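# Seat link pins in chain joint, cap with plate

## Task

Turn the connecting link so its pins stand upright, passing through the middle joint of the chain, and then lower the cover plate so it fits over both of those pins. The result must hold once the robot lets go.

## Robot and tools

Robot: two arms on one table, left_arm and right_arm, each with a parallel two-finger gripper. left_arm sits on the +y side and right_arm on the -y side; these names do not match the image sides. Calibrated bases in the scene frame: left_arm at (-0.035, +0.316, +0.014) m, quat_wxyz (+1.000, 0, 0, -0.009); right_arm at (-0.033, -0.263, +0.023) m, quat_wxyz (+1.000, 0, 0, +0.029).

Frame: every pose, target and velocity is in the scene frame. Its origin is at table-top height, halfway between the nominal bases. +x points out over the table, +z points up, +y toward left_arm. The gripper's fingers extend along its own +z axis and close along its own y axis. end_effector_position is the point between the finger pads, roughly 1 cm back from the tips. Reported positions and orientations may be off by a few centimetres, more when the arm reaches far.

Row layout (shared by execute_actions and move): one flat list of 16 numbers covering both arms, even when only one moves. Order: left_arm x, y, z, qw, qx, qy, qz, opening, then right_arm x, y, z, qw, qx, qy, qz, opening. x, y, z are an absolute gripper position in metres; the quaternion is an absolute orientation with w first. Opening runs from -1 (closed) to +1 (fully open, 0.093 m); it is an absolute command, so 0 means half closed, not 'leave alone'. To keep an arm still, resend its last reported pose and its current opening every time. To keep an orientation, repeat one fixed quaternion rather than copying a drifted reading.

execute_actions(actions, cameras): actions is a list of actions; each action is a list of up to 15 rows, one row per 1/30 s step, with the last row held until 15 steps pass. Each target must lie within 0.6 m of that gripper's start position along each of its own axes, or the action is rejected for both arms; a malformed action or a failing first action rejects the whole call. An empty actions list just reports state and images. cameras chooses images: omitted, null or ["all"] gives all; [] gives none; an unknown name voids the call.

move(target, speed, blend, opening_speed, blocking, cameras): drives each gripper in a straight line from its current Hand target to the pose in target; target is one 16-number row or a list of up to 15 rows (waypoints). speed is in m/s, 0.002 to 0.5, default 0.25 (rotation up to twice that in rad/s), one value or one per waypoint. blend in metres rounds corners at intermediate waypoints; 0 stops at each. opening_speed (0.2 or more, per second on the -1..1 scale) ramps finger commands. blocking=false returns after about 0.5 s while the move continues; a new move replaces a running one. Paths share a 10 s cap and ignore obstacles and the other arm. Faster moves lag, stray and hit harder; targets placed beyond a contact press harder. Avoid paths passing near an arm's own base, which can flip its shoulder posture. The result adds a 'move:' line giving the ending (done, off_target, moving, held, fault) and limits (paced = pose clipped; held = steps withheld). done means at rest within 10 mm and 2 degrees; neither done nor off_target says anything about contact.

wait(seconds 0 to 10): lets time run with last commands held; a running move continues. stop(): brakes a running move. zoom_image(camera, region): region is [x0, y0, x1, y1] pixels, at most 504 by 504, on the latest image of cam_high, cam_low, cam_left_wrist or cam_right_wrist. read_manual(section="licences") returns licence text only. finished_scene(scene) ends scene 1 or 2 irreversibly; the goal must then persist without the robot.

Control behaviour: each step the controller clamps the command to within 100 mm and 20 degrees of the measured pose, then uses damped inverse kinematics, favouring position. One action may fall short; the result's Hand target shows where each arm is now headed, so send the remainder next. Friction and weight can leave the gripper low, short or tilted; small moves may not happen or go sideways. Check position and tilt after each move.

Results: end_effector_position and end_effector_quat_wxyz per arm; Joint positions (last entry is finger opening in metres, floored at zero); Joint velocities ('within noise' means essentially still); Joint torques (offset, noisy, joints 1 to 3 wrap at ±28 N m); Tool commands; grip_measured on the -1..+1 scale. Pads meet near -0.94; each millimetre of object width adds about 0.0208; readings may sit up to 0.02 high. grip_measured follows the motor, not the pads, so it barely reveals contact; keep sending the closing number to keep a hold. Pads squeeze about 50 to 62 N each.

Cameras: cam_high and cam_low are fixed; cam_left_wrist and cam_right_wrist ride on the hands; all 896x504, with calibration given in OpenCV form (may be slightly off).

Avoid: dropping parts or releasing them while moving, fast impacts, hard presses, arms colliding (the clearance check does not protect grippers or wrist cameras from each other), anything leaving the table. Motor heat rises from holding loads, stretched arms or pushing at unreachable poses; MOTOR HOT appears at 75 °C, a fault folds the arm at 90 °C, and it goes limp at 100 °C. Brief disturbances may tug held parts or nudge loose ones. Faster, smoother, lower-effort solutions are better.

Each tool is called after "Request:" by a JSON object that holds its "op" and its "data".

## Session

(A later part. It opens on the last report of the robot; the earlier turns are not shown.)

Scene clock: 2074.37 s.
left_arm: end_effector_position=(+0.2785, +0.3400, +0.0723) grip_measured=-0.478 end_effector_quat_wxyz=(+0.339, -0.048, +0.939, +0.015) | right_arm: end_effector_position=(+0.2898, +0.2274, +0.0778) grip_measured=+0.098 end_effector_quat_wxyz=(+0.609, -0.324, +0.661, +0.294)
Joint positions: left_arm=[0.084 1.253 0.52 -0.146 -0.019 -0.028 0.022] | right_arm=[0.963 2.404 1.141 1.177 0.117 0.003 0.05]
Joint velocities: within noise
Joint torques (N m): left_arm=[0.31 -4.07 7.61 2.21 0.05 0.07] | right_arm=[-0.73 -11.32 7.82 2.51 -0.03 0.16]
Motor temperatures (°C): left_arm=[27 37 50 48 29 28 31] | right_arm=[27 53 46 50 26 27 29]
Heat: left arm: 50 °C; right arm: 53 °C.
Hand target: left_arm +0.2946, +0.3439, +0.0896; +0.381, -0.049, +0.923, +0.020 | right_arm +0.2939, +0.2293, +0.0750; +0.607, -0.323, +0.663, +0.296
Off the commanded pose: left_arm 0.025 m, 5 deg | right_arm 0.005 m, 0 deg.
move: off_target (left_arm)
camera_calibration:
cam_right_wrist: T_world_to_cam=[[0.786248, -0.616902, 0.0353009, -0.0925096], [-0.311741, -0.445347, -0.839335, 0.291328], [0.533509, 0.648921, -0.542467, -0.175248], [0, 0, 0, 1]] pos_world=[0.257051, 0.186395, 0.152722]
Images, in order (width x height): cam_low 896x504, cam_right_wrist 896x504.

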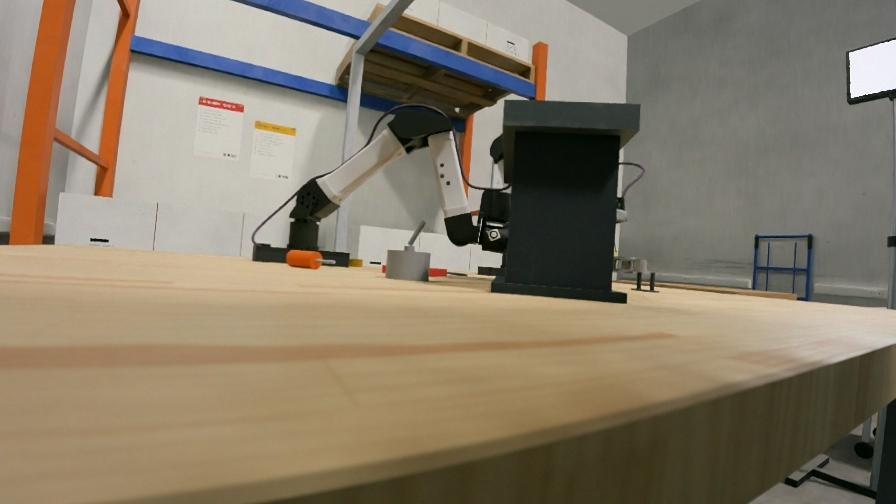

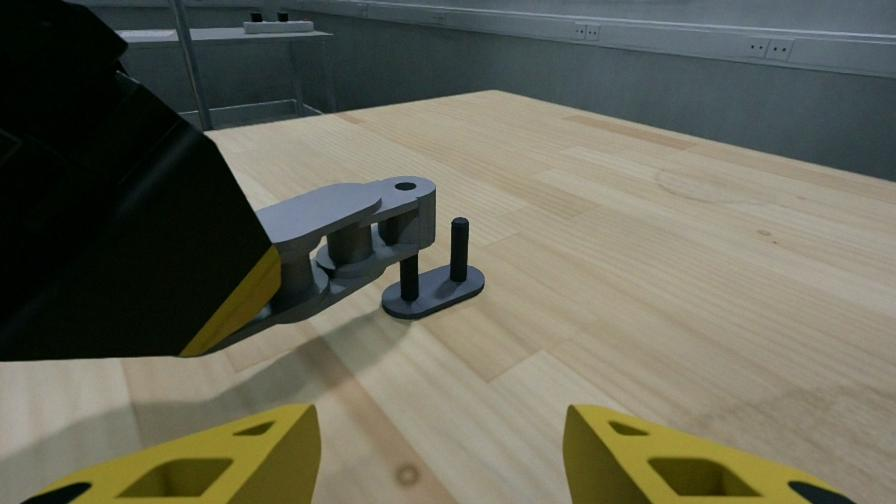

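Request:
{"op": "move", "data": {"target": [[0.2965, 0.344, 0.0785, 0.3822, -0.0483, 0.9226, 0.0200, -0.85, 0.294, 0.2295, 0.075, 0.6072, -0.3232, 0.6627, 0.2962, 0.1]], "speed": 0.04, "cameras": ["cam_low","cam_right_wrist"]}}

Request:
{"op": "zoom_image", "data": {"camera": "cam_low", "region": [622, 248, 662, 296]}}

Request:
{"op": "zoom_image", "data": {"camera": "cam_right_wrist", "region": [340, 140, 480, 300]}}

Scene clock: 2083.43 s.
left_arm: end_effector_position=(+0.2776, +0.3399, +0.0617) grip_measured=-0.478 end_effector_quat_wxyz=(+0.338, -0.048, +0.940, +0.015) | right_arm: end_effector_position=(+0.2898, +0.2274, +0.0778) grip_measured=+0.098 end_effector_quat_wxyz=(+0.609, -0.324, +0.661, +0.294)
Joint positions: left_arm=[0.084 1.28 0.49 -0.092 -0.019 -0.028 0.022] | right_arm=[0.963 2.404 1.141 1.177 0.117 0.003 0.05]
Joint velocities: within noise
Joint torques (N m): left_arm=[0.29 -4.11 7.65 2.19 0.06 0.07] | right_arm=[-0.84 -11.44 8.02 2.5 -0.02 0.18]
Motor temperatures (°C): left_arm=[27 37 50 48 29 28 31] | right_arm=[27 53 46 50 26 27 29]
Heat: left arm: 50 °C; right arm: 53 °C.
Hand target: left_arm +0.2946, +0.3439, +0.0797; +0.381, -0.049, +0.923, +0.020 | right_arm +0.2939, +0.2293, +0.0750; +0.607, -0.323, +0.663, +0.296
Off the commanded pose: left_arm 0.026 m, 6 deg | right_arm 0.005 m, 0 deg.
move: off_target (left_arm)
camera_calibration:
cam_right_wrist: T_world_to_cam=[[0.786248, -0.616902, 0.0353009, -0.0925096], [-0.311741, -0.445347, -0.839335, 0.291328], [0.533509, 0.648921, -0.542467, -0.175248], [0, 0, 0, 1]] pos_world=[0.257051, 0.186395, 0.152722]
Images, in order (width x height): cam_low 896x504, cam_right_wrist 896x504.

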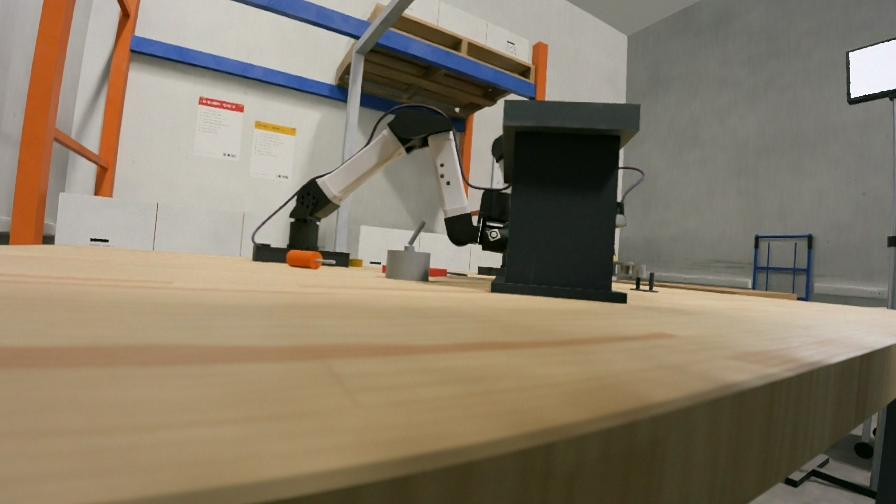

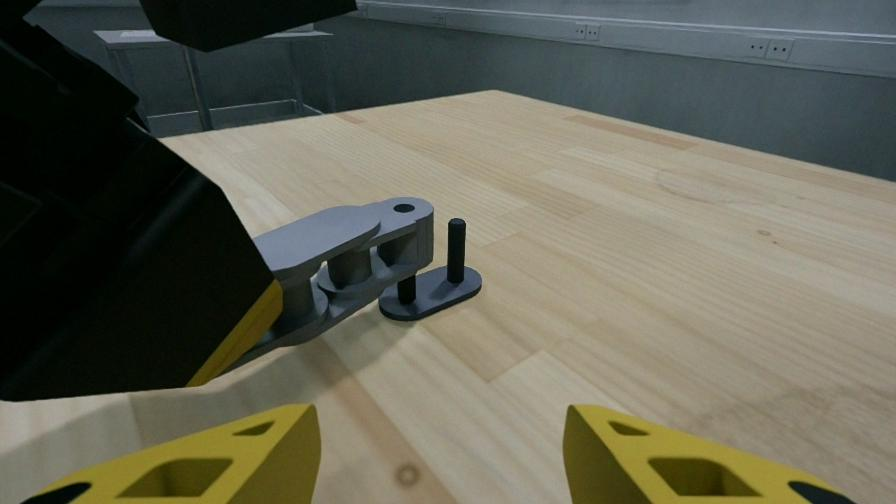

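Scaled by 10.500 from the camera's 896x504 image, which has a finer 1280x720 frame.

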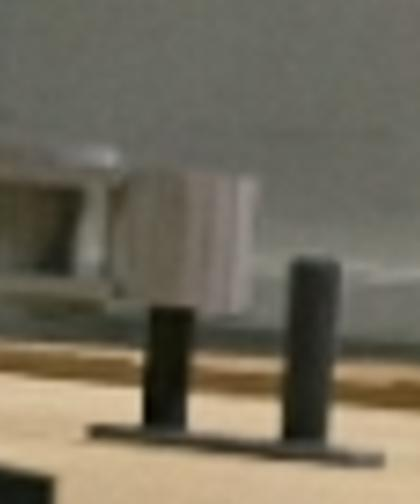

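Scaled by 3.150 from the camera's 896x504 image, which has a finer 1280x720 frame.

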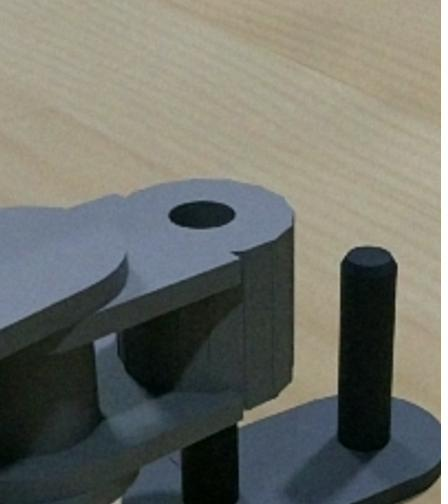

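Request:
{"op": "move", "data": {"target": [[0.2975, 0.344, 0.0665, 0.3822, -0.0483, 0.9226, 0.0200, -0.85, 0.294, 0.2295, 0.075, 0.6072, -0.3232, 0.6627, 0.2962, 0.1]], "speed": 0.04, "cameras": ["cam_low","cam_right_wrist"]}}

Request:
{"op": "zoom_image", "data": {"camera": "cam_low", "region": [622, 248, 662, 296]}}

Scene clock: 2094.23 s.
left_arm: end_effector_position=(+0.2779, +0.3400, +0.0495) grip_measured=-0.478 end_effector_quat_wxyz=(+0.336, -0.048, +0.940, +0.015) | right_arm: end_effector_position=(+0.2898, +0.2274, +0.0778) grip_measured=+0.098 end_effector_quat_wxyz=(+0.609, -0.324, +0.661, +0.294)
Joint positions: left_arm=[0.084 1.321 0.462 -0.025 -0.019 -0.028 0.022] | right_arm=[0.963 2.404 1.141 1.177 0.117 0.003 0.05]
Joint velocities: within noise
Joint torques (N m): left_arm=[0.24 -4.22 7.53 2.21 0.06 0.06] | right_arm=[-0.8 -11.25 7.88 2.48 -0.03 0.19]
Motor temperatures (°C): left_arm=[27 36 50 49 29 28 31] | right_arm=[27 53 46 50 26 27 29]
Heat: left arm: 50 °C; right arm: 53 °C.
Hand target: left_arm +0.2956, +0.3439, +0.0679; +0.381, -0.049, +0.923, +0.020 | right_arm +0.2939, +0.2293, +0.0750; +0.607, -0.323, +0.663, +0.296
Off the commanded pose: left_arm 0.026 m, 6 deg | right_arm 0.005 m, 0 deg.
move: off_target (left_arm)
camera_calibration:
cam_right_wrist: T_world_to_cam=[[0.786248, -0.616902, 0.0353009, -0.0925096], [-0.311741, -0.445347, -0.839335, 0.291328], [0.533509, 0.648921, -0.542467, -0.175248], [0, 0, 0, 1]] pos_world=[0.257051, 0.186395, 0.152722]
Images, in order (width x height): cam_low 896x504, cam_right_wrist 896x504.

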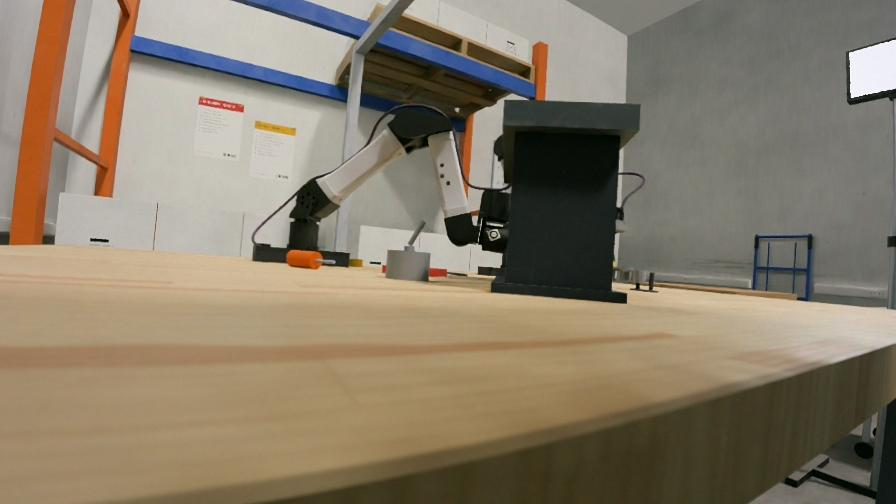

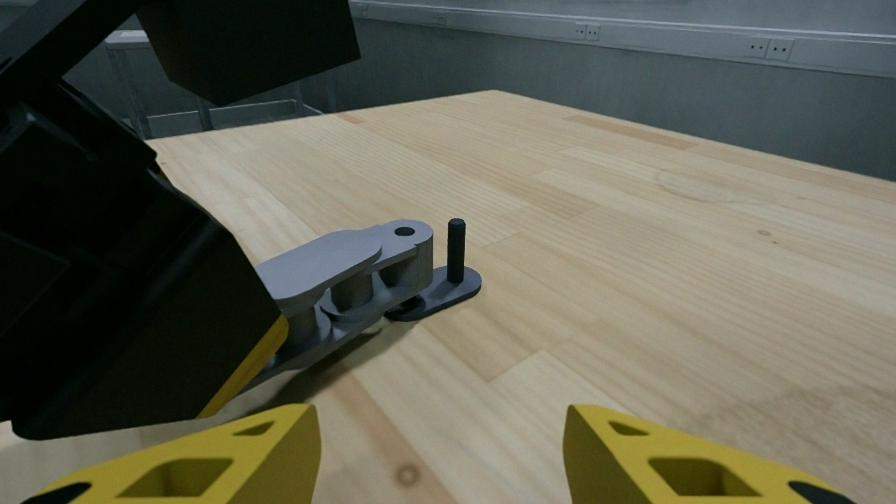

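Scaled by 10.500 from the camera's 896x504 image, which has a finer 1280x720 frame.

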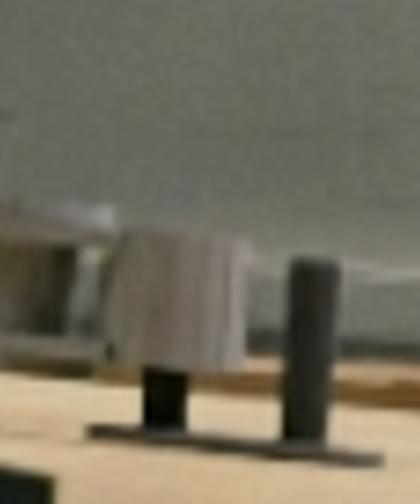

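Request:
{"op": "move", "data": {"target": [[0.2980, 0.344, 0.0545, 0.3822, -0.0483, 0.9226, 0.0200, -0.85, 0.294, 0.2295, 0.075, 0.6072, -0.3232, 0.6627, 0.2962, 0.1]], "speed": 0.04, "cameras": ["cam_low","cam_right_wrist"]}}

Request:
{"op": "zoom_image", "data": {"camera": "cam_low", "region": [622, 248, 662, 296]}}

Request:
{"op": "zoom_image", "data": {"camera": "cam_right_wrist", "region": [200, 180, 500, 400]}}

Scene clock: 2104.77 s.
left_arm: end_effector_position=(+0.2782, +0.3400, +0.0374) grip_measured=-0.478 end_effector_quat_wxyz=(+0.336, -0.048, +0.941, +0.015) | right_arm: end_effector_position=(+0.2898, +0.2274, +0.0778) grip_measured=+0.098 end_effector_quat_wxyz=(+0.609, -0.324, +0.661, +0.294)
Joint positions: left_arm=[0.084 1.366 0.434 0.047 -0.019 -0.028 0.022] | right_arm=[0.963 2.404 1.141 1.177 0.117 0.003 0.05]
Joint velocities: within noise
Joint torques (N m): left_arm=[0.25 -4.4 7.12 2.21 0.06 0.06] | right_arm=[-0.85 -11.32 7.98 2.47 -0.04 0.15]
Motor temperatures (°C): left_arm=[27 36 48 50 29 28 31] | right_arm=[27 54 46 50 26 27 29]
Heat: left arm: 50 °C; right arm: 54 °C.
Hand target: left_arm +0.2961, +0.3439, +0.0558; +0.381, -0.049, +0.923, +0.020 | right_arm +0.2939, +0.2293, +0.0750; +0.607, -0.323, +0.663, +0.296
Off the commanded pose: left_arm 0.026 m, 6 deg | right_arm 0.005 m, 0 deg.
move: off_target (left_arm)
camera_calibration:
cam_right_wrist: T_world_to_cam=[[0.786248, -0.616902, 0.0353009, -0.0925096], [-0.311741, -0.445347, -0.839335, 0.291328], [0.533509, 0.648921, -0.542467, -0.175248], [0, 0, 0, 1]] pos_world=[0.257051, 0.186395, 0.152722]
Images, in order (width x height): cam_low 896x504, cam_right_wrist 896x504.

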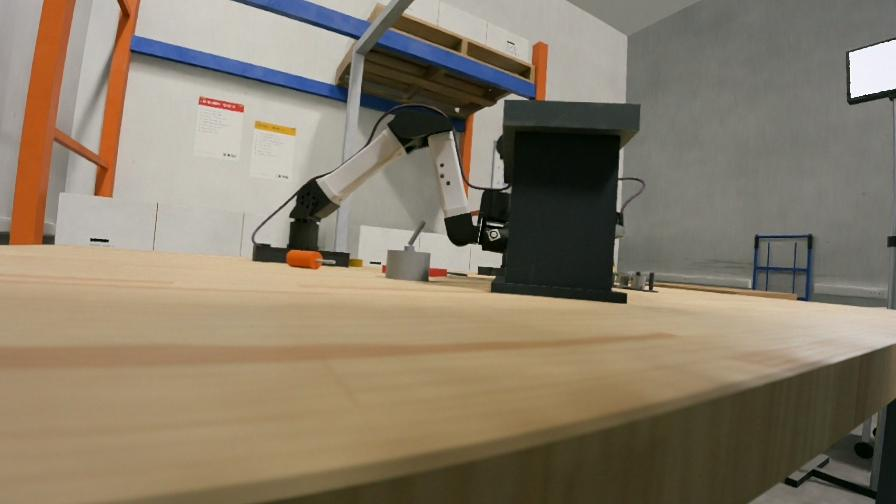

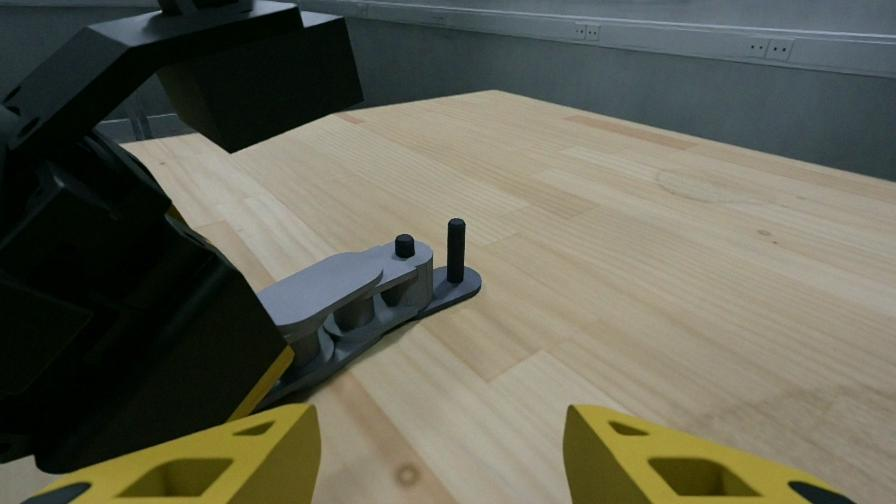

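Scaled by 10.500 from the camera's 896x504 image, which has a finer 1280x720 frame.

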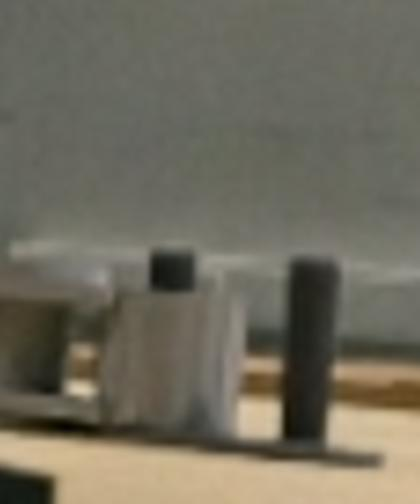

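Scaled by 1.680 from the camera's 896x504 image, which has a finer 1280x720 frame.

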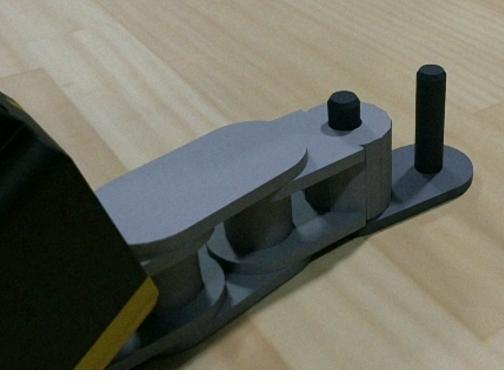

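Request:
{"op": "move", "data": {"target": [[0.2980, 0.344, 0.0545, 0.3822, -0.0483, 0.9226, 0.0200, -0.1, 0.294, 0.2295, 0.075, 0.6072, -0.3232, 0.6627, 0.2962, 0.1],[0.23, 0.340, 0.115, 0.3822, -0.0483, 0.9226, 0.0200, -0.1, 0.294, 0.2295, 0.075, 0.6072, -0.3232, 0.6627, 0.2962, 0.1]], "speed": 0.08, "opening_speed": 0.5, "cameras": ["cam_low","cam_left_wrist","cam_right_wrist"]}}

Request:
{"op": "zoom_image", "data": {"camera": "cam_low", "region": [622, 248, 662, 296]}}

Request:
{"op": "zoom_image", "data": {"camera": "cam_right_wrist", "region": [200, 180, 500, 400]}}

Scene clock: 2117.10 s.
left_arm: end_effector_position=(+0.2261, +0.3380, +0.1046) grip_measured=-0.102 end_effector_quat_wxyz=(+0.371, -0.049, +0.927, +0.017) | right_arm: end_effector_position=(+0.2898, +0.2274, +0.0778) grip_measured=+0.098 end_effector_quat_wxyz=(+0.609, -0.324, +0.661, +0.294)
Joint positions: left_arm=[0.089 0.855 0.429 -0.383 -0.019 -0.026 0.04] | right_arm=[0.963 2.404 1.141 1.177 0.117 0.003 0.05]
Joint velocities: within noise
Joint torques (N m): left_arm=[0.34 -1.89 9.8 1.47 0.1 0.09] | right_arm=[-0.85 -11.07 7.92 2.5 0 0.22]
Motor temperatures (°C): left_arm=[27 36 48 51 29 28 31] | right_arm=[27 54 45 50 26 27 29]
Heat: left arm: 51 °C; right arm: 54 °C.
Hand target: left_arm +0.2299, +0.3400, +0.1148; +0.382, -0.048, +0.923, +0.020 | right_arm +0.2939, +0.2293, +0.0750; +0.607, -0.323, +0.663, +0.296
Off the commanded pose: left_arm 0.011 m, 1 deg | right_arm 0.005 m, 0 deg.
move: off_target (left_arm)
camera_calibration:
cam_left_wrist: T_world_to_cam=[[0.08622, -0.996239, -0.008619, 0.319151], [-0.947818, -0.079358, -0.308777, 0.313944], [0.306931, 0.034792, -0.951095, 0.0939051], [0, 0, 0, 1]] pos_world=[0.241222, 0.339597, 0.189002]
cam_right_wrist: T_world_to_cam=[[0.786248, -0.616902, 0.0353009, -0.0925096], [-0.311741, -0.445347, -0.839335, 0.291328], [0.533509, 0.648921, -0.542467, -0.175248], [0, 0, 0, 1]] pos_world=[0.257051, 0.186395, 0.152722]
Images, in order (width x height): cam_low 896x504, cam_left_wrist 896x504, cam_right_wrist 896x504.

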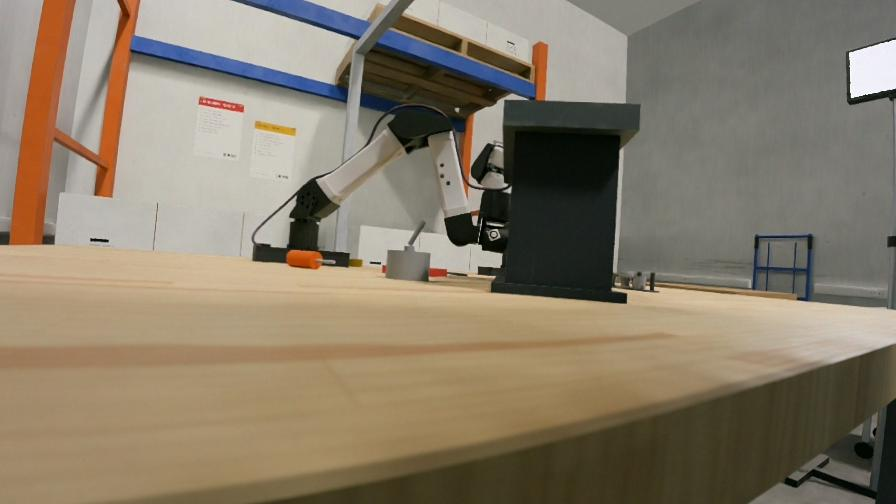

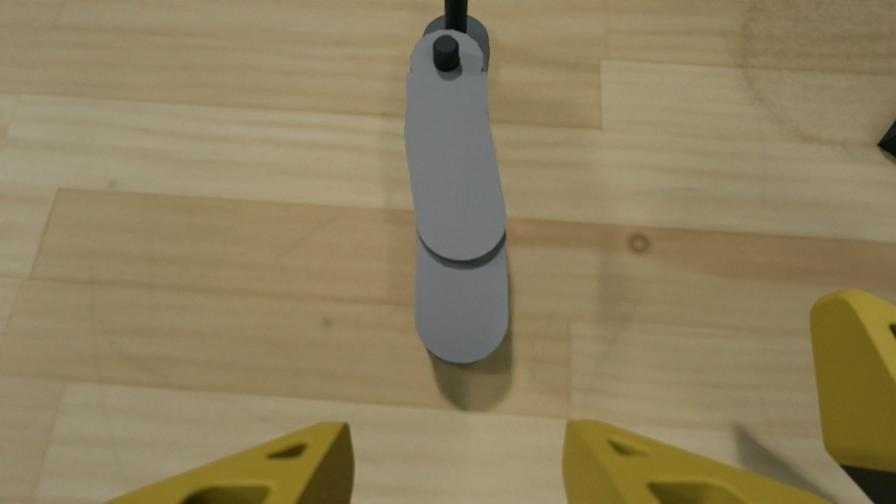

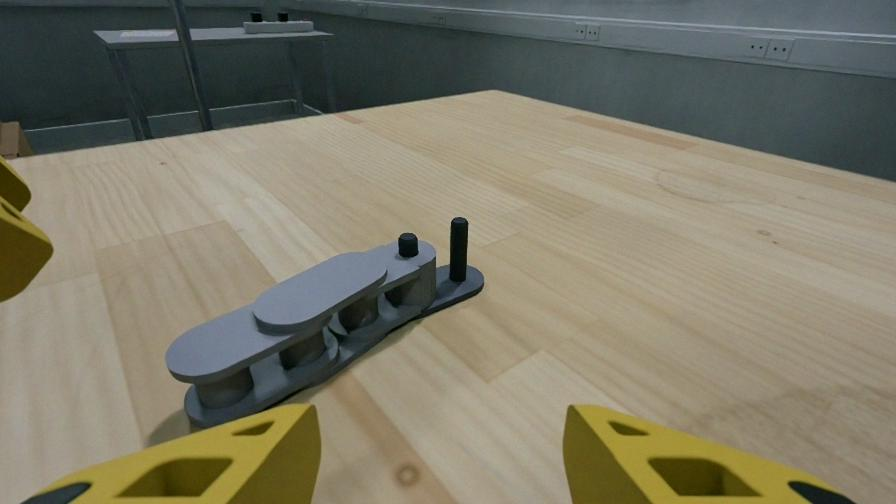

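Scaled by 10.500 from the camera's 896x504 image, which has a finer 1280x720 frame.

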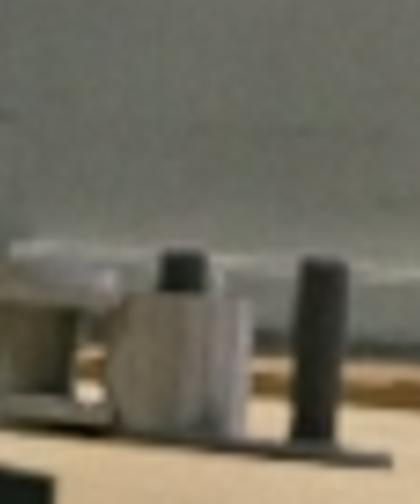

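Scaled by 1.680 from the camera's 896x504 image, which has a finer 1280x720 frame.

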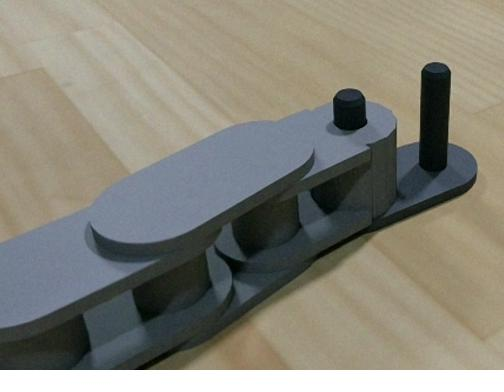

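Request:
{"op": "execute_actions", "data": {"actions": [], "cameras": ["cam_high"]}}

Request:
{"op": "zoom_image", "data": {"camera": "cam_high", "region": [320, 60, 520, 280]}}

Scene clock: 2126.23 s.
left_arm: end_effector_position=(+0.2260, +0.3380, +0.1045) grip_measured=-0.102 end_effector_quat_wxyz=(+0.371, -0.049, +0.927, +0.017) | right_arm: end_effector_position=(+0.2898, +0.2274, +0.0778) grip_measured=+0.098 end_effector_quat_wxyz=(+0.609, -0.324, +0.661, +0.294)
Joint positions: left_arm=[0.089 0.855 0.429 -0.383 -0.019 -0.026 0.04] | right_arm=[0.963 2.404 1.141 1.177 0.117 0.003 0.05]
Joint velocities: within noise
Joint torques (N m): left_arm=[0.29 -1.81 9.8 1.51 0.11 0.08] | right_arm=[-0.79 -11.23 7.98 2.47 0 0.17]
Motor temperatures (°C): left_arm=[27 36 50 48 29 28 30] | right_arm=[27 54 45 50 26 27 29]
Heat: left arm: 50 °C; right arm: 54 °C.
Hand target: left_arm +0.2300, +0.3400, +0.1148; +0.382, -0.048, +0.923, +0.020 | right_arm +0.2939, +0.2293, +0.0750; +0.607, -0.323, +0.663, +0.296
Tool commands: left_gripper/opening=-0.1 right_gripper/opening=+0.1
Off the commanded pose: left_arm 0.011 m, 1 deg | right_arm 0.005 m, 0 deg.
Images, in order (width x height): cam_high 896x504.

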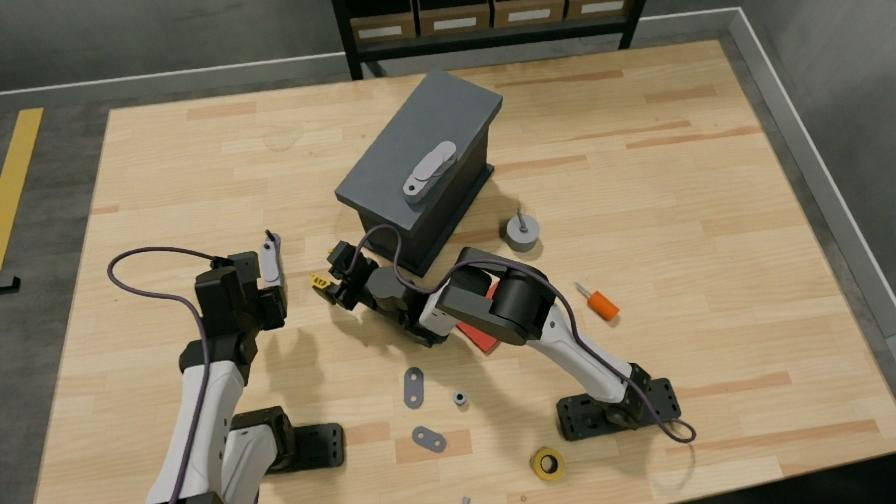

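Scaled by 2.291 from the camera's 896x504 image, which has a finer 1280x720 frame.

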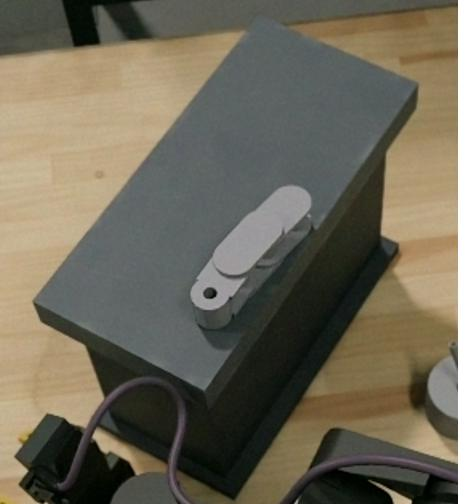

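Request:
{"op": "move", "data": {"target": [[0.20, 0.26, 0.30, 0.3345, 0.1817, 0.9214, -0.0661, 0.2, 0.294, 0.2295, 0.075, 0.6072, -0.3232, 0.6627, 0.2962, 0.1],[0.304, 0.054, 0.315, 0.3224, 0.3137, 0.8858, -0.1142, 0.2, 0.294, 0.2295, 0.075, 0.6072, -0.3232, 0.6627, 0.2962, 0.1]], "speed": 0.2, "blend": [0.03,0], "cameras": ["cam_high","cam_left_wrist"]}}

Scene clock: 2171.30 s.
left_arm: end_effector_position=(+0.3025, +0.0542, +0.3067) grip_measured=+0.198 end_effector_quat_wxyz=(+0.313, +0.317, +0.888, -0.116) | right_arm: end_effector_position=(+0.2898, +0.2274, +0.0778) grip_measured=+0.098 end_effector_quat_wxyz=(+0.609, -0.324, +0.661, +0.294)
Joint positions: left_arm=[-0.629 1.666 1.855 -1.078 0.033 0.028 0.055] | right_arm=[0.963 2.404 1.141 1.177 0.117 0.003 0.05]
Joint velocities: within noise
Joint torques (N m): left_arm=[-0.69 -6.83 9.58 1.42 0.01 -0.04] | right_arm=[-0.99 -11.26 7.9 2.5 -0.02 0.16]
Motor temperatures (°C): left_arm=[27 35 55 44 29 28 29] | right_arm=[27 55 45 50 26 27 29]
Heat: left arm: 55 °C; right arm: 55 °C.
Hand target: left_arm +0.3039, +0.0540, +0.3150; +0.323, +0.314, +0.886, -0.114 | right_arm +0.2939, +0.2293, +0.0750; +0.607, -0.323, +0.663, +0.296
Off the commanded pose: left_arm 0.008 m, 1 deg | right_arm 0.005 m, 0 deg.
move: done
camera_calibration:
cam_left_wrist: T_world_to_cam=[[-0.649978, -0.759946, -0.00331702, 0.2398], [-0.738886, 0.632974, -0.231065, 0.300609], [0.177696, -0.147736, -0.972933, 0.328153], [0, 0, 0, 1]] pos_world=[0.319669, 0.0404375, 0.389527]
Images, in order (width x height): cam_high 896x504, cam_left_wrist 896x504.

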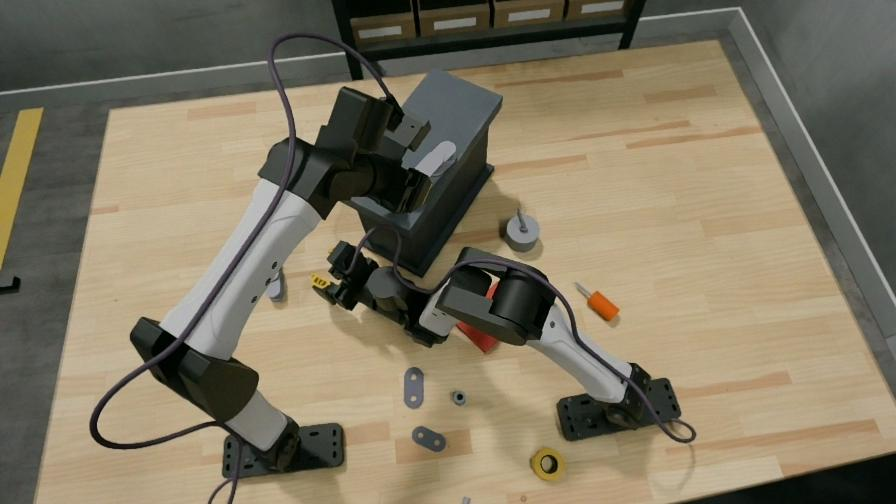

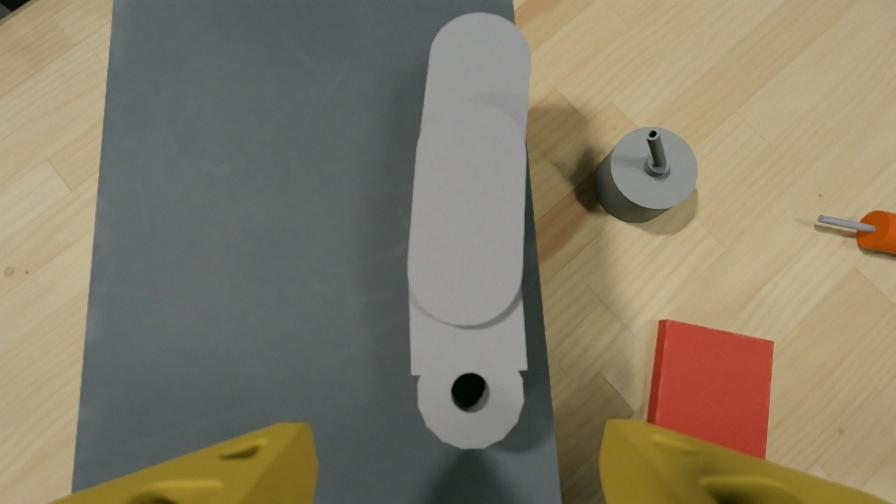

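Request:
{"op": "move", "data": {"target": [[0.317, 0.037, 0.310, 0.2424, 0.3383, 0.9048, -0.0906, 0.2, 0.294, 0.2295, 0.075, 0.6072, -0.3232, 0.6627, 0.2962, 0.1]], "speed": 0.1, "cameras": ["cam_left_wrist"]}}

Scene clock: 2192.90 s.
left_arm: end_effector_position=(+0.3171, +0.0395, +0.3065) grip_measured=+0.198 end_effector_quat_wxyz=(+0.238, +0.332, +0.908, -0.092) | right_arm: end_effector_position=(+0.2898, +0.2274, +0.0778) grip_measured=+0.098 end_effector_quat_wxyz=(+0.609, -0.324, +0.661, +0.294)
Joint positions: left_arm=[-0.636 1.973 2.355 -1.438 0.033 0.04 0.055] | right_arm=[0.963 2.404 1.141 1.177 0.117 0.003 0.05]
Joint velocities: within noise
Joint torques (N m): left_arm=[-0.95 -7.9 8.58 1.16 0.08 0.09] | right_arm=[-0.9 -11.3 7.97 2.47 -0.03 0.16]
Motor temperatures (°C): left_arm=[27 37 56 42 29 28 29] | right_arm=[27 55 45 50 26 27 29]
Heat: left arm: 56 °C; right arm: 55 °C.
Hand target: left_arm +0.3169, +0.0370, +0.3099; +0.243, +0.338, +0.905, -0.091 | right_arm +0.2939, +0.2293, +0.0750; +0.607, -0.323, +0.663, +0.296
Off the commanded pose: left_arm 0.004 m, 1 deg | right_arm 0.005 m, 0 deg.
move: done
camera_calibration:
cam_left_wrist: T_world_to_cam=[[-0.662672, -0.748909, 0.000693279, 0.2405], [-0.747214, 0.66111, -0.0678656, 0.272094], [0.0503668, -0.0454907, -0.997694, 0.367166], [0, 0, 0, 1]] pos_world=[0.344192, 0.0169315, 0.384619]
Images, in order (width x height): cam_left_wrist 896x504.

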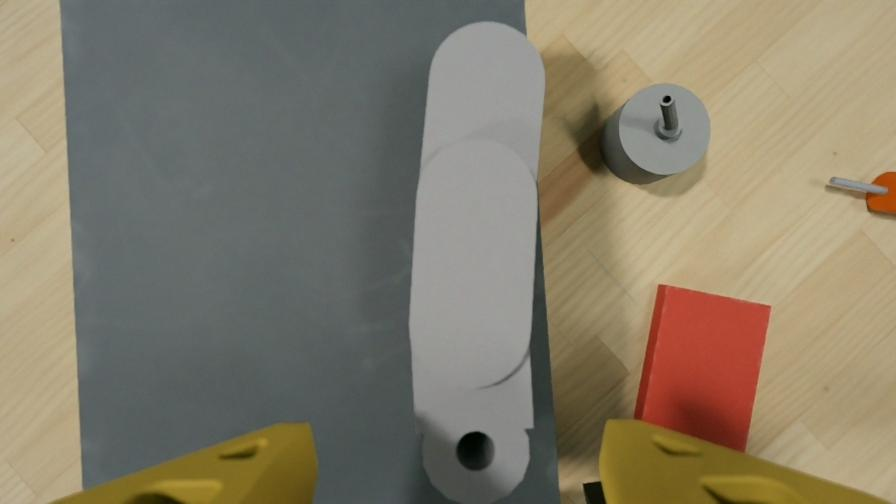

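Request:
{"op": "move", "data": {"target": [[0.322, 0.0265, 0.286, 0.2408, 0.3540, 0.8987, -0.0949, 0.2, 0.294, 0.2295, 0.075, 0.6072, -0.3232, 0.6627, 0.2962, 0.1]], "speed": 0.08, "cameras": ["cam_left_wrist"]}}

Scene clock: 2213.33 s.
left_arm: end_effector_position=(+0.3252, +0.0298, +0.2789) grip_measured=+0.198 end_effector_quat_wxyz=(+0.231, +0.347, +0.905, -0.087) | right_arm: end_effector_position=(+0.2898, +0.2274, +0.0778) grip_measured=+0.098 end_effector_quat_wxyz=(+0.609, -0.324, +0.661, +0.294)
Joint positions: left_arm=[-0.642 1.973 2.235 -1.335 0.033 0.065 0.055] | right_arm=[0.963 2.404 1.141 1.177 0.117 0.003 0.05]
Joint velocities: within noise
Joint torques (N m): left_arm=[-0.95 -10.36 6.12 1.3 0.22 0.13] | right_arm=[-0.77 -11.26 7.64 2.51 0.01 0.16]
Motor temperatures (°C): left_arm=[27 40 54 41 29 28 29] | right_arm=[27 56 45 50 26 27 29]
Heat: left arm: 54 °C; right arm: 56 °C.
Hand target: left_arm +0.3219, +0.0265, +0.2859; +0.241, +0.354, +0.899, -0.095 | right_arm +0.2939, +0.2293, +0.0750; +0.607, -0.323, +0.663, +0.296
Off the commanded pose: left_arm 0.008 m, 2 deg | right_arm 0.005 m, 0 deg.
move: done
camera_calibration:
cam_left_wrist: T_world_to_cam=[[-0.683241, -0.730125, -0.00994935, 0.247698], [-0.728881, 0.682767, -0.0506061, 0.271359], [0.0437419, -0.0273243, -0.998669, 0.340695], [0, 0, 0, 1]] pos_world=[0.352124, 0.00488479, 0.356439]
Images, in order (width x height): cam_left_wrist 896x504.

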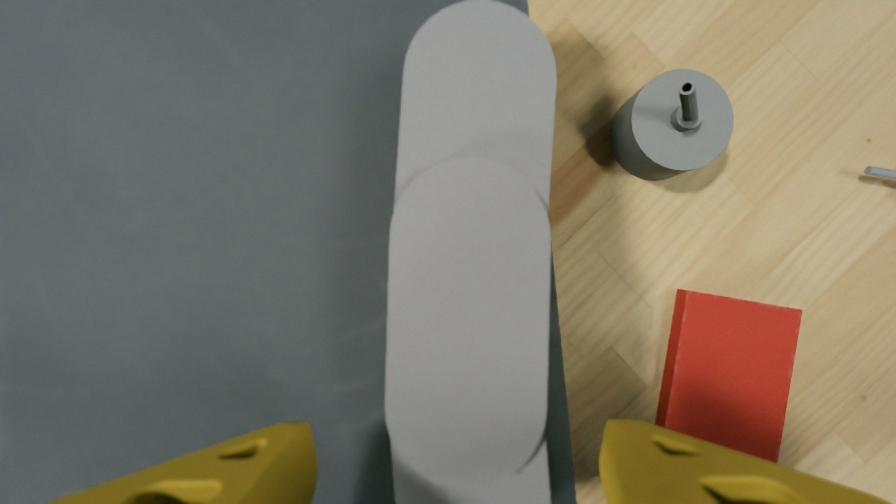

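Request:
{"op": "move", "data": {"target": [[0.3285, 0.0145, 0.263, 0.2408, 0.3540, 0.8987, -0.0949, 0.2, 0.294, 0.2295, 0.075, 0.6072, -0.3232, 0.6627, 0.2962, 0.1]], "speed": 0.06, "cameras": ["cam_left_wrist","cam_low"]}}

Scene clock: 2221.30 s.
left_arm: end_effector_position=(+0.3304, +0.0175, +0.2582) grip_measured=+0.198 end_effector_quat_wxyz=(+0.233, +0.353, +0.902, -0.090) | right_arm: end_effector_position=(+0.2898, +0.2274, +0.0778) grip_measured=+0.098 end_effector_quat_wxyz=(+0.609, -0.324, +0.661, +0.294)
Joint positions: left_arm=[-0.656 1.973 2.14 -1.235 0.033 0.065 0.055] | right_arm=[0.963 2.404 1.141 1.177 0.117 0.003 0.05]
Joint velocities: within noise
Joint torques (N m): left_arm=[-0.96 -10.18 6.37 1.36 0.15 -0.02] | right_arm=[-0.8 -11.36 7.82 2.51 -0.01 0.22]
Motor temperatures (°C): left_arm=[27 42 53 40 29 28 29] | right_arm=[27 56 45 50 26 27 29]
Heat: left arm: 53 °C; right arm: 56 °C.
Hand target: left_arm +0.3285, +0.0145, +0.2630; +0.241, +0.354, +0.899, -0.095 | right_arm +0.2939, +0.2293, +0.0750; +0.607, -0.323, +0.663, +0.296
Off the commanded pose: left_arm 0.006 m, 1 deg | right_arm 0.005 m, 0 deg.
move: done
camera_calibration:
cam_left_wrist: T_world_to_cam=[[-0.693397, -0.720477, -0.0106633, 0.245485], [-0.718959, 0.69277, -0.0562904, 0.280441], [0.0479432, -0.0313651, -0.998357, 0.318003], [0, 0, 0, 1]] pos_world=[0.356598, -0.00744055, 0.335885]
Images, in order (width x height): cam_low 896x504, cam_left_wrist 896x504.

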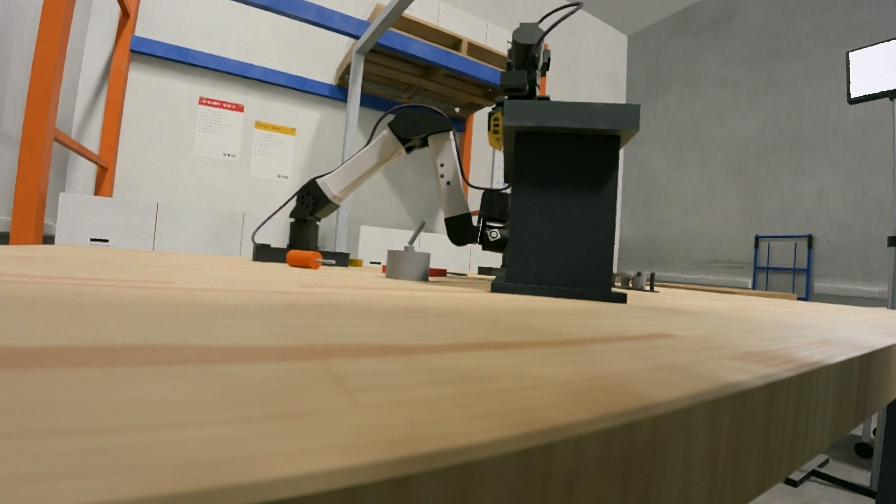

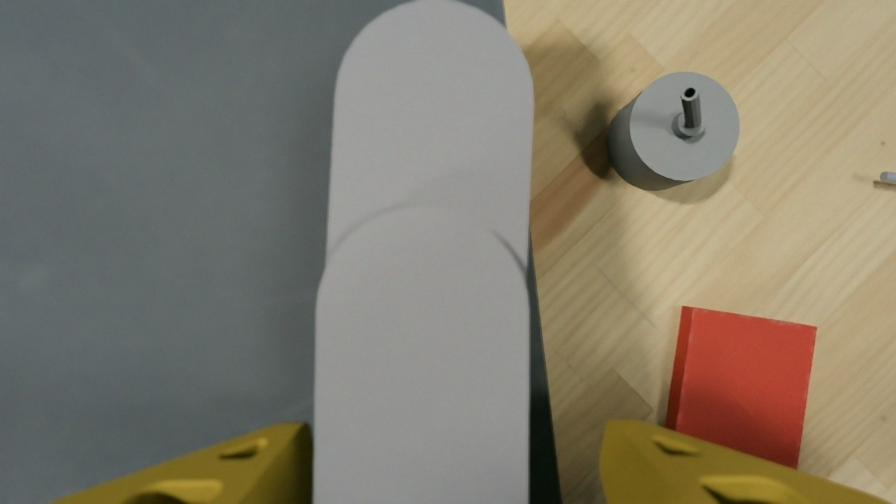

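Request:
{"op": "move", "data": {"target": [[0.332, 0.0185, 0.2615, 0.2400, 0.3618, 0.8956, -0.0969, 0.2, 0.294, 0.2295, 0.075, 0.6072, -0.3232, 0.6627, 0.2962, 0.1]], "speed": 0.06, "cameras": ["cam_left_wrist"]}}

Scene clock: 2237.53 s.
left_arm: end_effector_position=(+0.3312, +0.0179, +0.2564) grip_measured=+0.198 end_effector_quat_wxyz=(+0.232, +0.360, +0.899, -0.089) | right_arm: end_effector_position=(+0.2898, +0.2274, +0.0778) grip_measured=+0.098 end_effector_quat_wxyz=(+0.609, -0.324, +0.661, +0.294)
Joint positions: left_arm=[-0.652 1.973 2.133 -1.23 0.037 0.082 0.055] | right_arm=[0.963 2.404 1.141 1.177 0.117 0.003 0.05]
Joint velocities: within noise
Joint torques (N m): left_arm=[0.35 -10.26 6.39 1.31 0.27 0.1] | right_arm=[-0.77 -11.26 7.94 2.46 -0.03 0.13]
Motor temperatures (°C): left_arm=[27 44 51 40 29 28 28] | right_arm=[27 56 45 50 26 27 29]
Heat: left arm: 51 °C; right arm: 56 °C.
Hand target: left_arm +0.3320, +0.0185, +0.2615; +0.240, +0.362, +0.896, -0.097 | right_arm +0.2939, +0.2293, +0.0750; +0.607, -0.323, +0.663, +0.296
Off the commanded pose: left_arm 0.005 m, 1 deg | right_arm 0.005 m, 0 deg.
move: done
camera_calibration:
cam_left_wrist: T_world_to_cam=[[-0.703386, -0.710661, -0.0144701, 0.250391], [-0.709101, 0.702961, -0.054971, 0.276843], [0.0492376, -0.0284051, -0.998383, 0.315761], [0, 0, 0, 1]] pos_world=[0.356884, -0.00769788, 0.334092]
Images, in order (width x height): cam_left_wrist 896x504.

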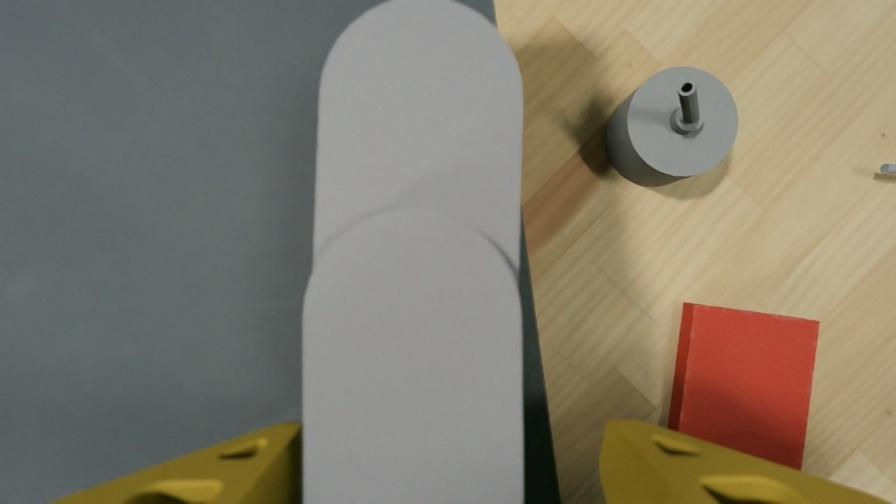

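Request:
{"op": "move", "data": {"target": [[0.335, 0.0245, 0.2615, 0.2400, 0.3618, 0.8956, -0.0969, 0.2, 0.294, 0.2295, 0.075, 0.6072, -0.3232, 0.6627, 0.2962, 0.1]], "speed": 0.06, "cameras": ["cam_left_wrist"]}}

Scene clock: 2243.70 s.
left_arm: end_effector_position=(+0.3353, +0.0240, +0.2538) grip_measured=+0.198 end_effector_quat_wxyz=(+0.230, +0.360, +0.900, -0.088) | right_arm: end_effector_position=(+0.2898, +0.2274, +0.0778) grip_measured=+0.098 end_effector_quat_wxyz=(+0.609, -0.324, +0.661, +0.294)
Joint positions: left_arm=[-0.634 1.973 2.125 -1.228 0.045 0.097 0.055] | right_arm=[0.963 2.404 1.141 1.177 0.117 0.003 0.05]
Joint velocities: within noise
Joint torques (N m): left_arm=[0.46 -10.74 6.35 1.29 0.3 0.08] | right_arm=[-1.01 -11.34 7.77 2.51 -0.01 0.18]
Motor temperatures (°C): left_arm=[27 45 50 40 29 28 28] | right_arm=[27 57 45 50 26 27 29]
Heat: left arm: 50 °C; right arm: 57 °C.
Hand target: left_arm +0.3349, +0.0245, +0.2615; +0.240, +0.362, +0.896, -0.097 | right_arm +0.2939, +0.2293, +0.0750; +0.607, -0.323, +0.663, +0.296
Off the commanded pose: left_arm 0.008 m, 2 deg | right_arm 0.005 m, 0 deg.
move: done
camera_calibration:
cam_left_wrist: T_world_to_cam=[[-0.702438, -0.711611, -0.0138489, 0.257083], [-0.710341, 0.70214, -0.0491437, 0.274323], [0.0446951, -0.0246829, -0.998696, 0.314593], [0, 0, 0, 1]] pos_world=[0.361387, -0.00190503, 0.331224]
Images, in order (width x height): cam_left_wrist 896x504.

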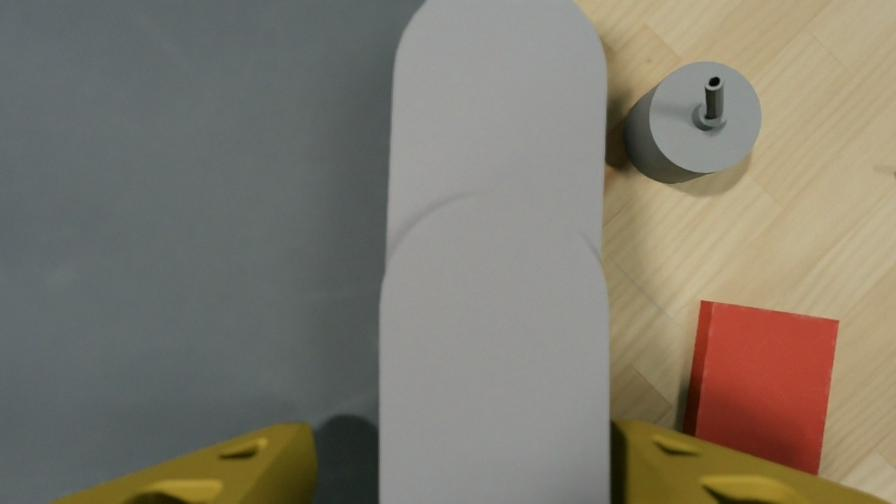

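Request:
{"op": "move", "data": {"target": [[0.3325, 0.0180, 0.263, 0.2400, 0.3618, 0.8956, -0.0969, 0.2, 0.294, 0.2295, 0.075, 0.6072, -0.3232, 0.6627, 0.2962, 0.1]], "speed": 0.06, "cameras": ["cam_left_wrist"]}}

Scene clock: 2255.70 s.
left_arm: end_effector_position=(+0.3339, +0.0221, +0.2537) grip_measured=+0.198 end_effector_quat_wxyz=(+0.230, +0.362, +0.899, -0.089) | right_arm: end_effector_position=(+0.2898, +0.2274, +0.0778) grip_measured=+0.098 end_effector_quat_wxyz=(+0.609, -0.324, +0.661, +0.294)
Joint positions: left_arm=[-0.639 1.973 2.125 -1.227 0.047 0.098 0.055] | right_arm=[0.963 2.404 1.141 1.177 0.117 0.003 0.05]
Joint velocities: within noise
Joint torques (N m): left_arm=[-1.03 -9.8 8.42 1.22 0.19 -0.05] | right_arm=[-0.9 -11.25 7.71 2.46 -0.02 0.17]
Motor temperatures (°C): left_arm=[27 46 50 40 29 28 28] | right_arm=[27 57 45 50 26 27 29]
Heat: left arm: 50 °C; right arm: 57 °C.
Hand target: left_arm +0.3324, +0.0181, +0.2629; +0.240, +0.362, +0.896, -0.097 | right_arm +0.2939, +0.2293, +0.0750; +0.607, -0.323, +0.663, +0.296
Off the commanded pose: left_arm 0.010 m, 2 deg | right_arm 0.005 m, 0 deg.
move: done
camera_calibration:
cam_left_wrist: T_world_to_cam=[[-0.706549, -0.70754, -0.0132633, 0.255894], [-0.706265, 0.706205, -0.0496389, 0.273368], [0.0444881, -0.0257049, -0.998679, 0.314657], [0, 0, 0, 1]] pos_world=[0.359873, -0.0039106, 0.331205]
Images, in order (width x height): cam_left_wrist 896x504.

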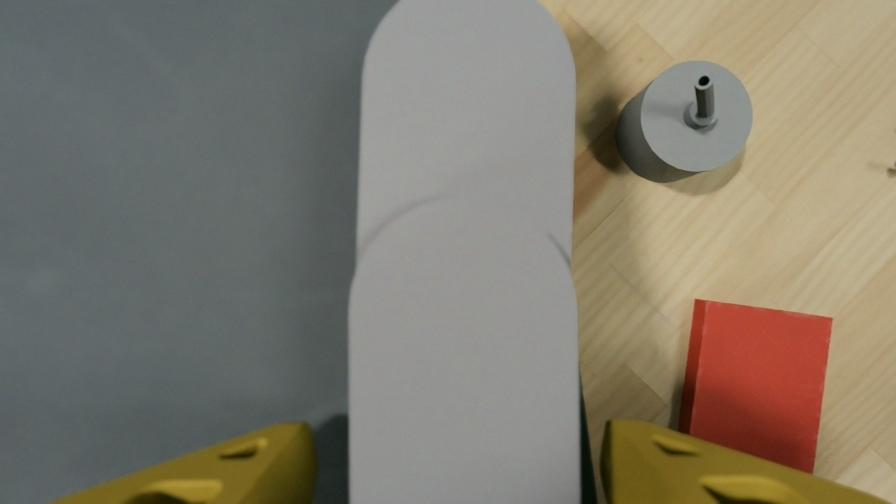

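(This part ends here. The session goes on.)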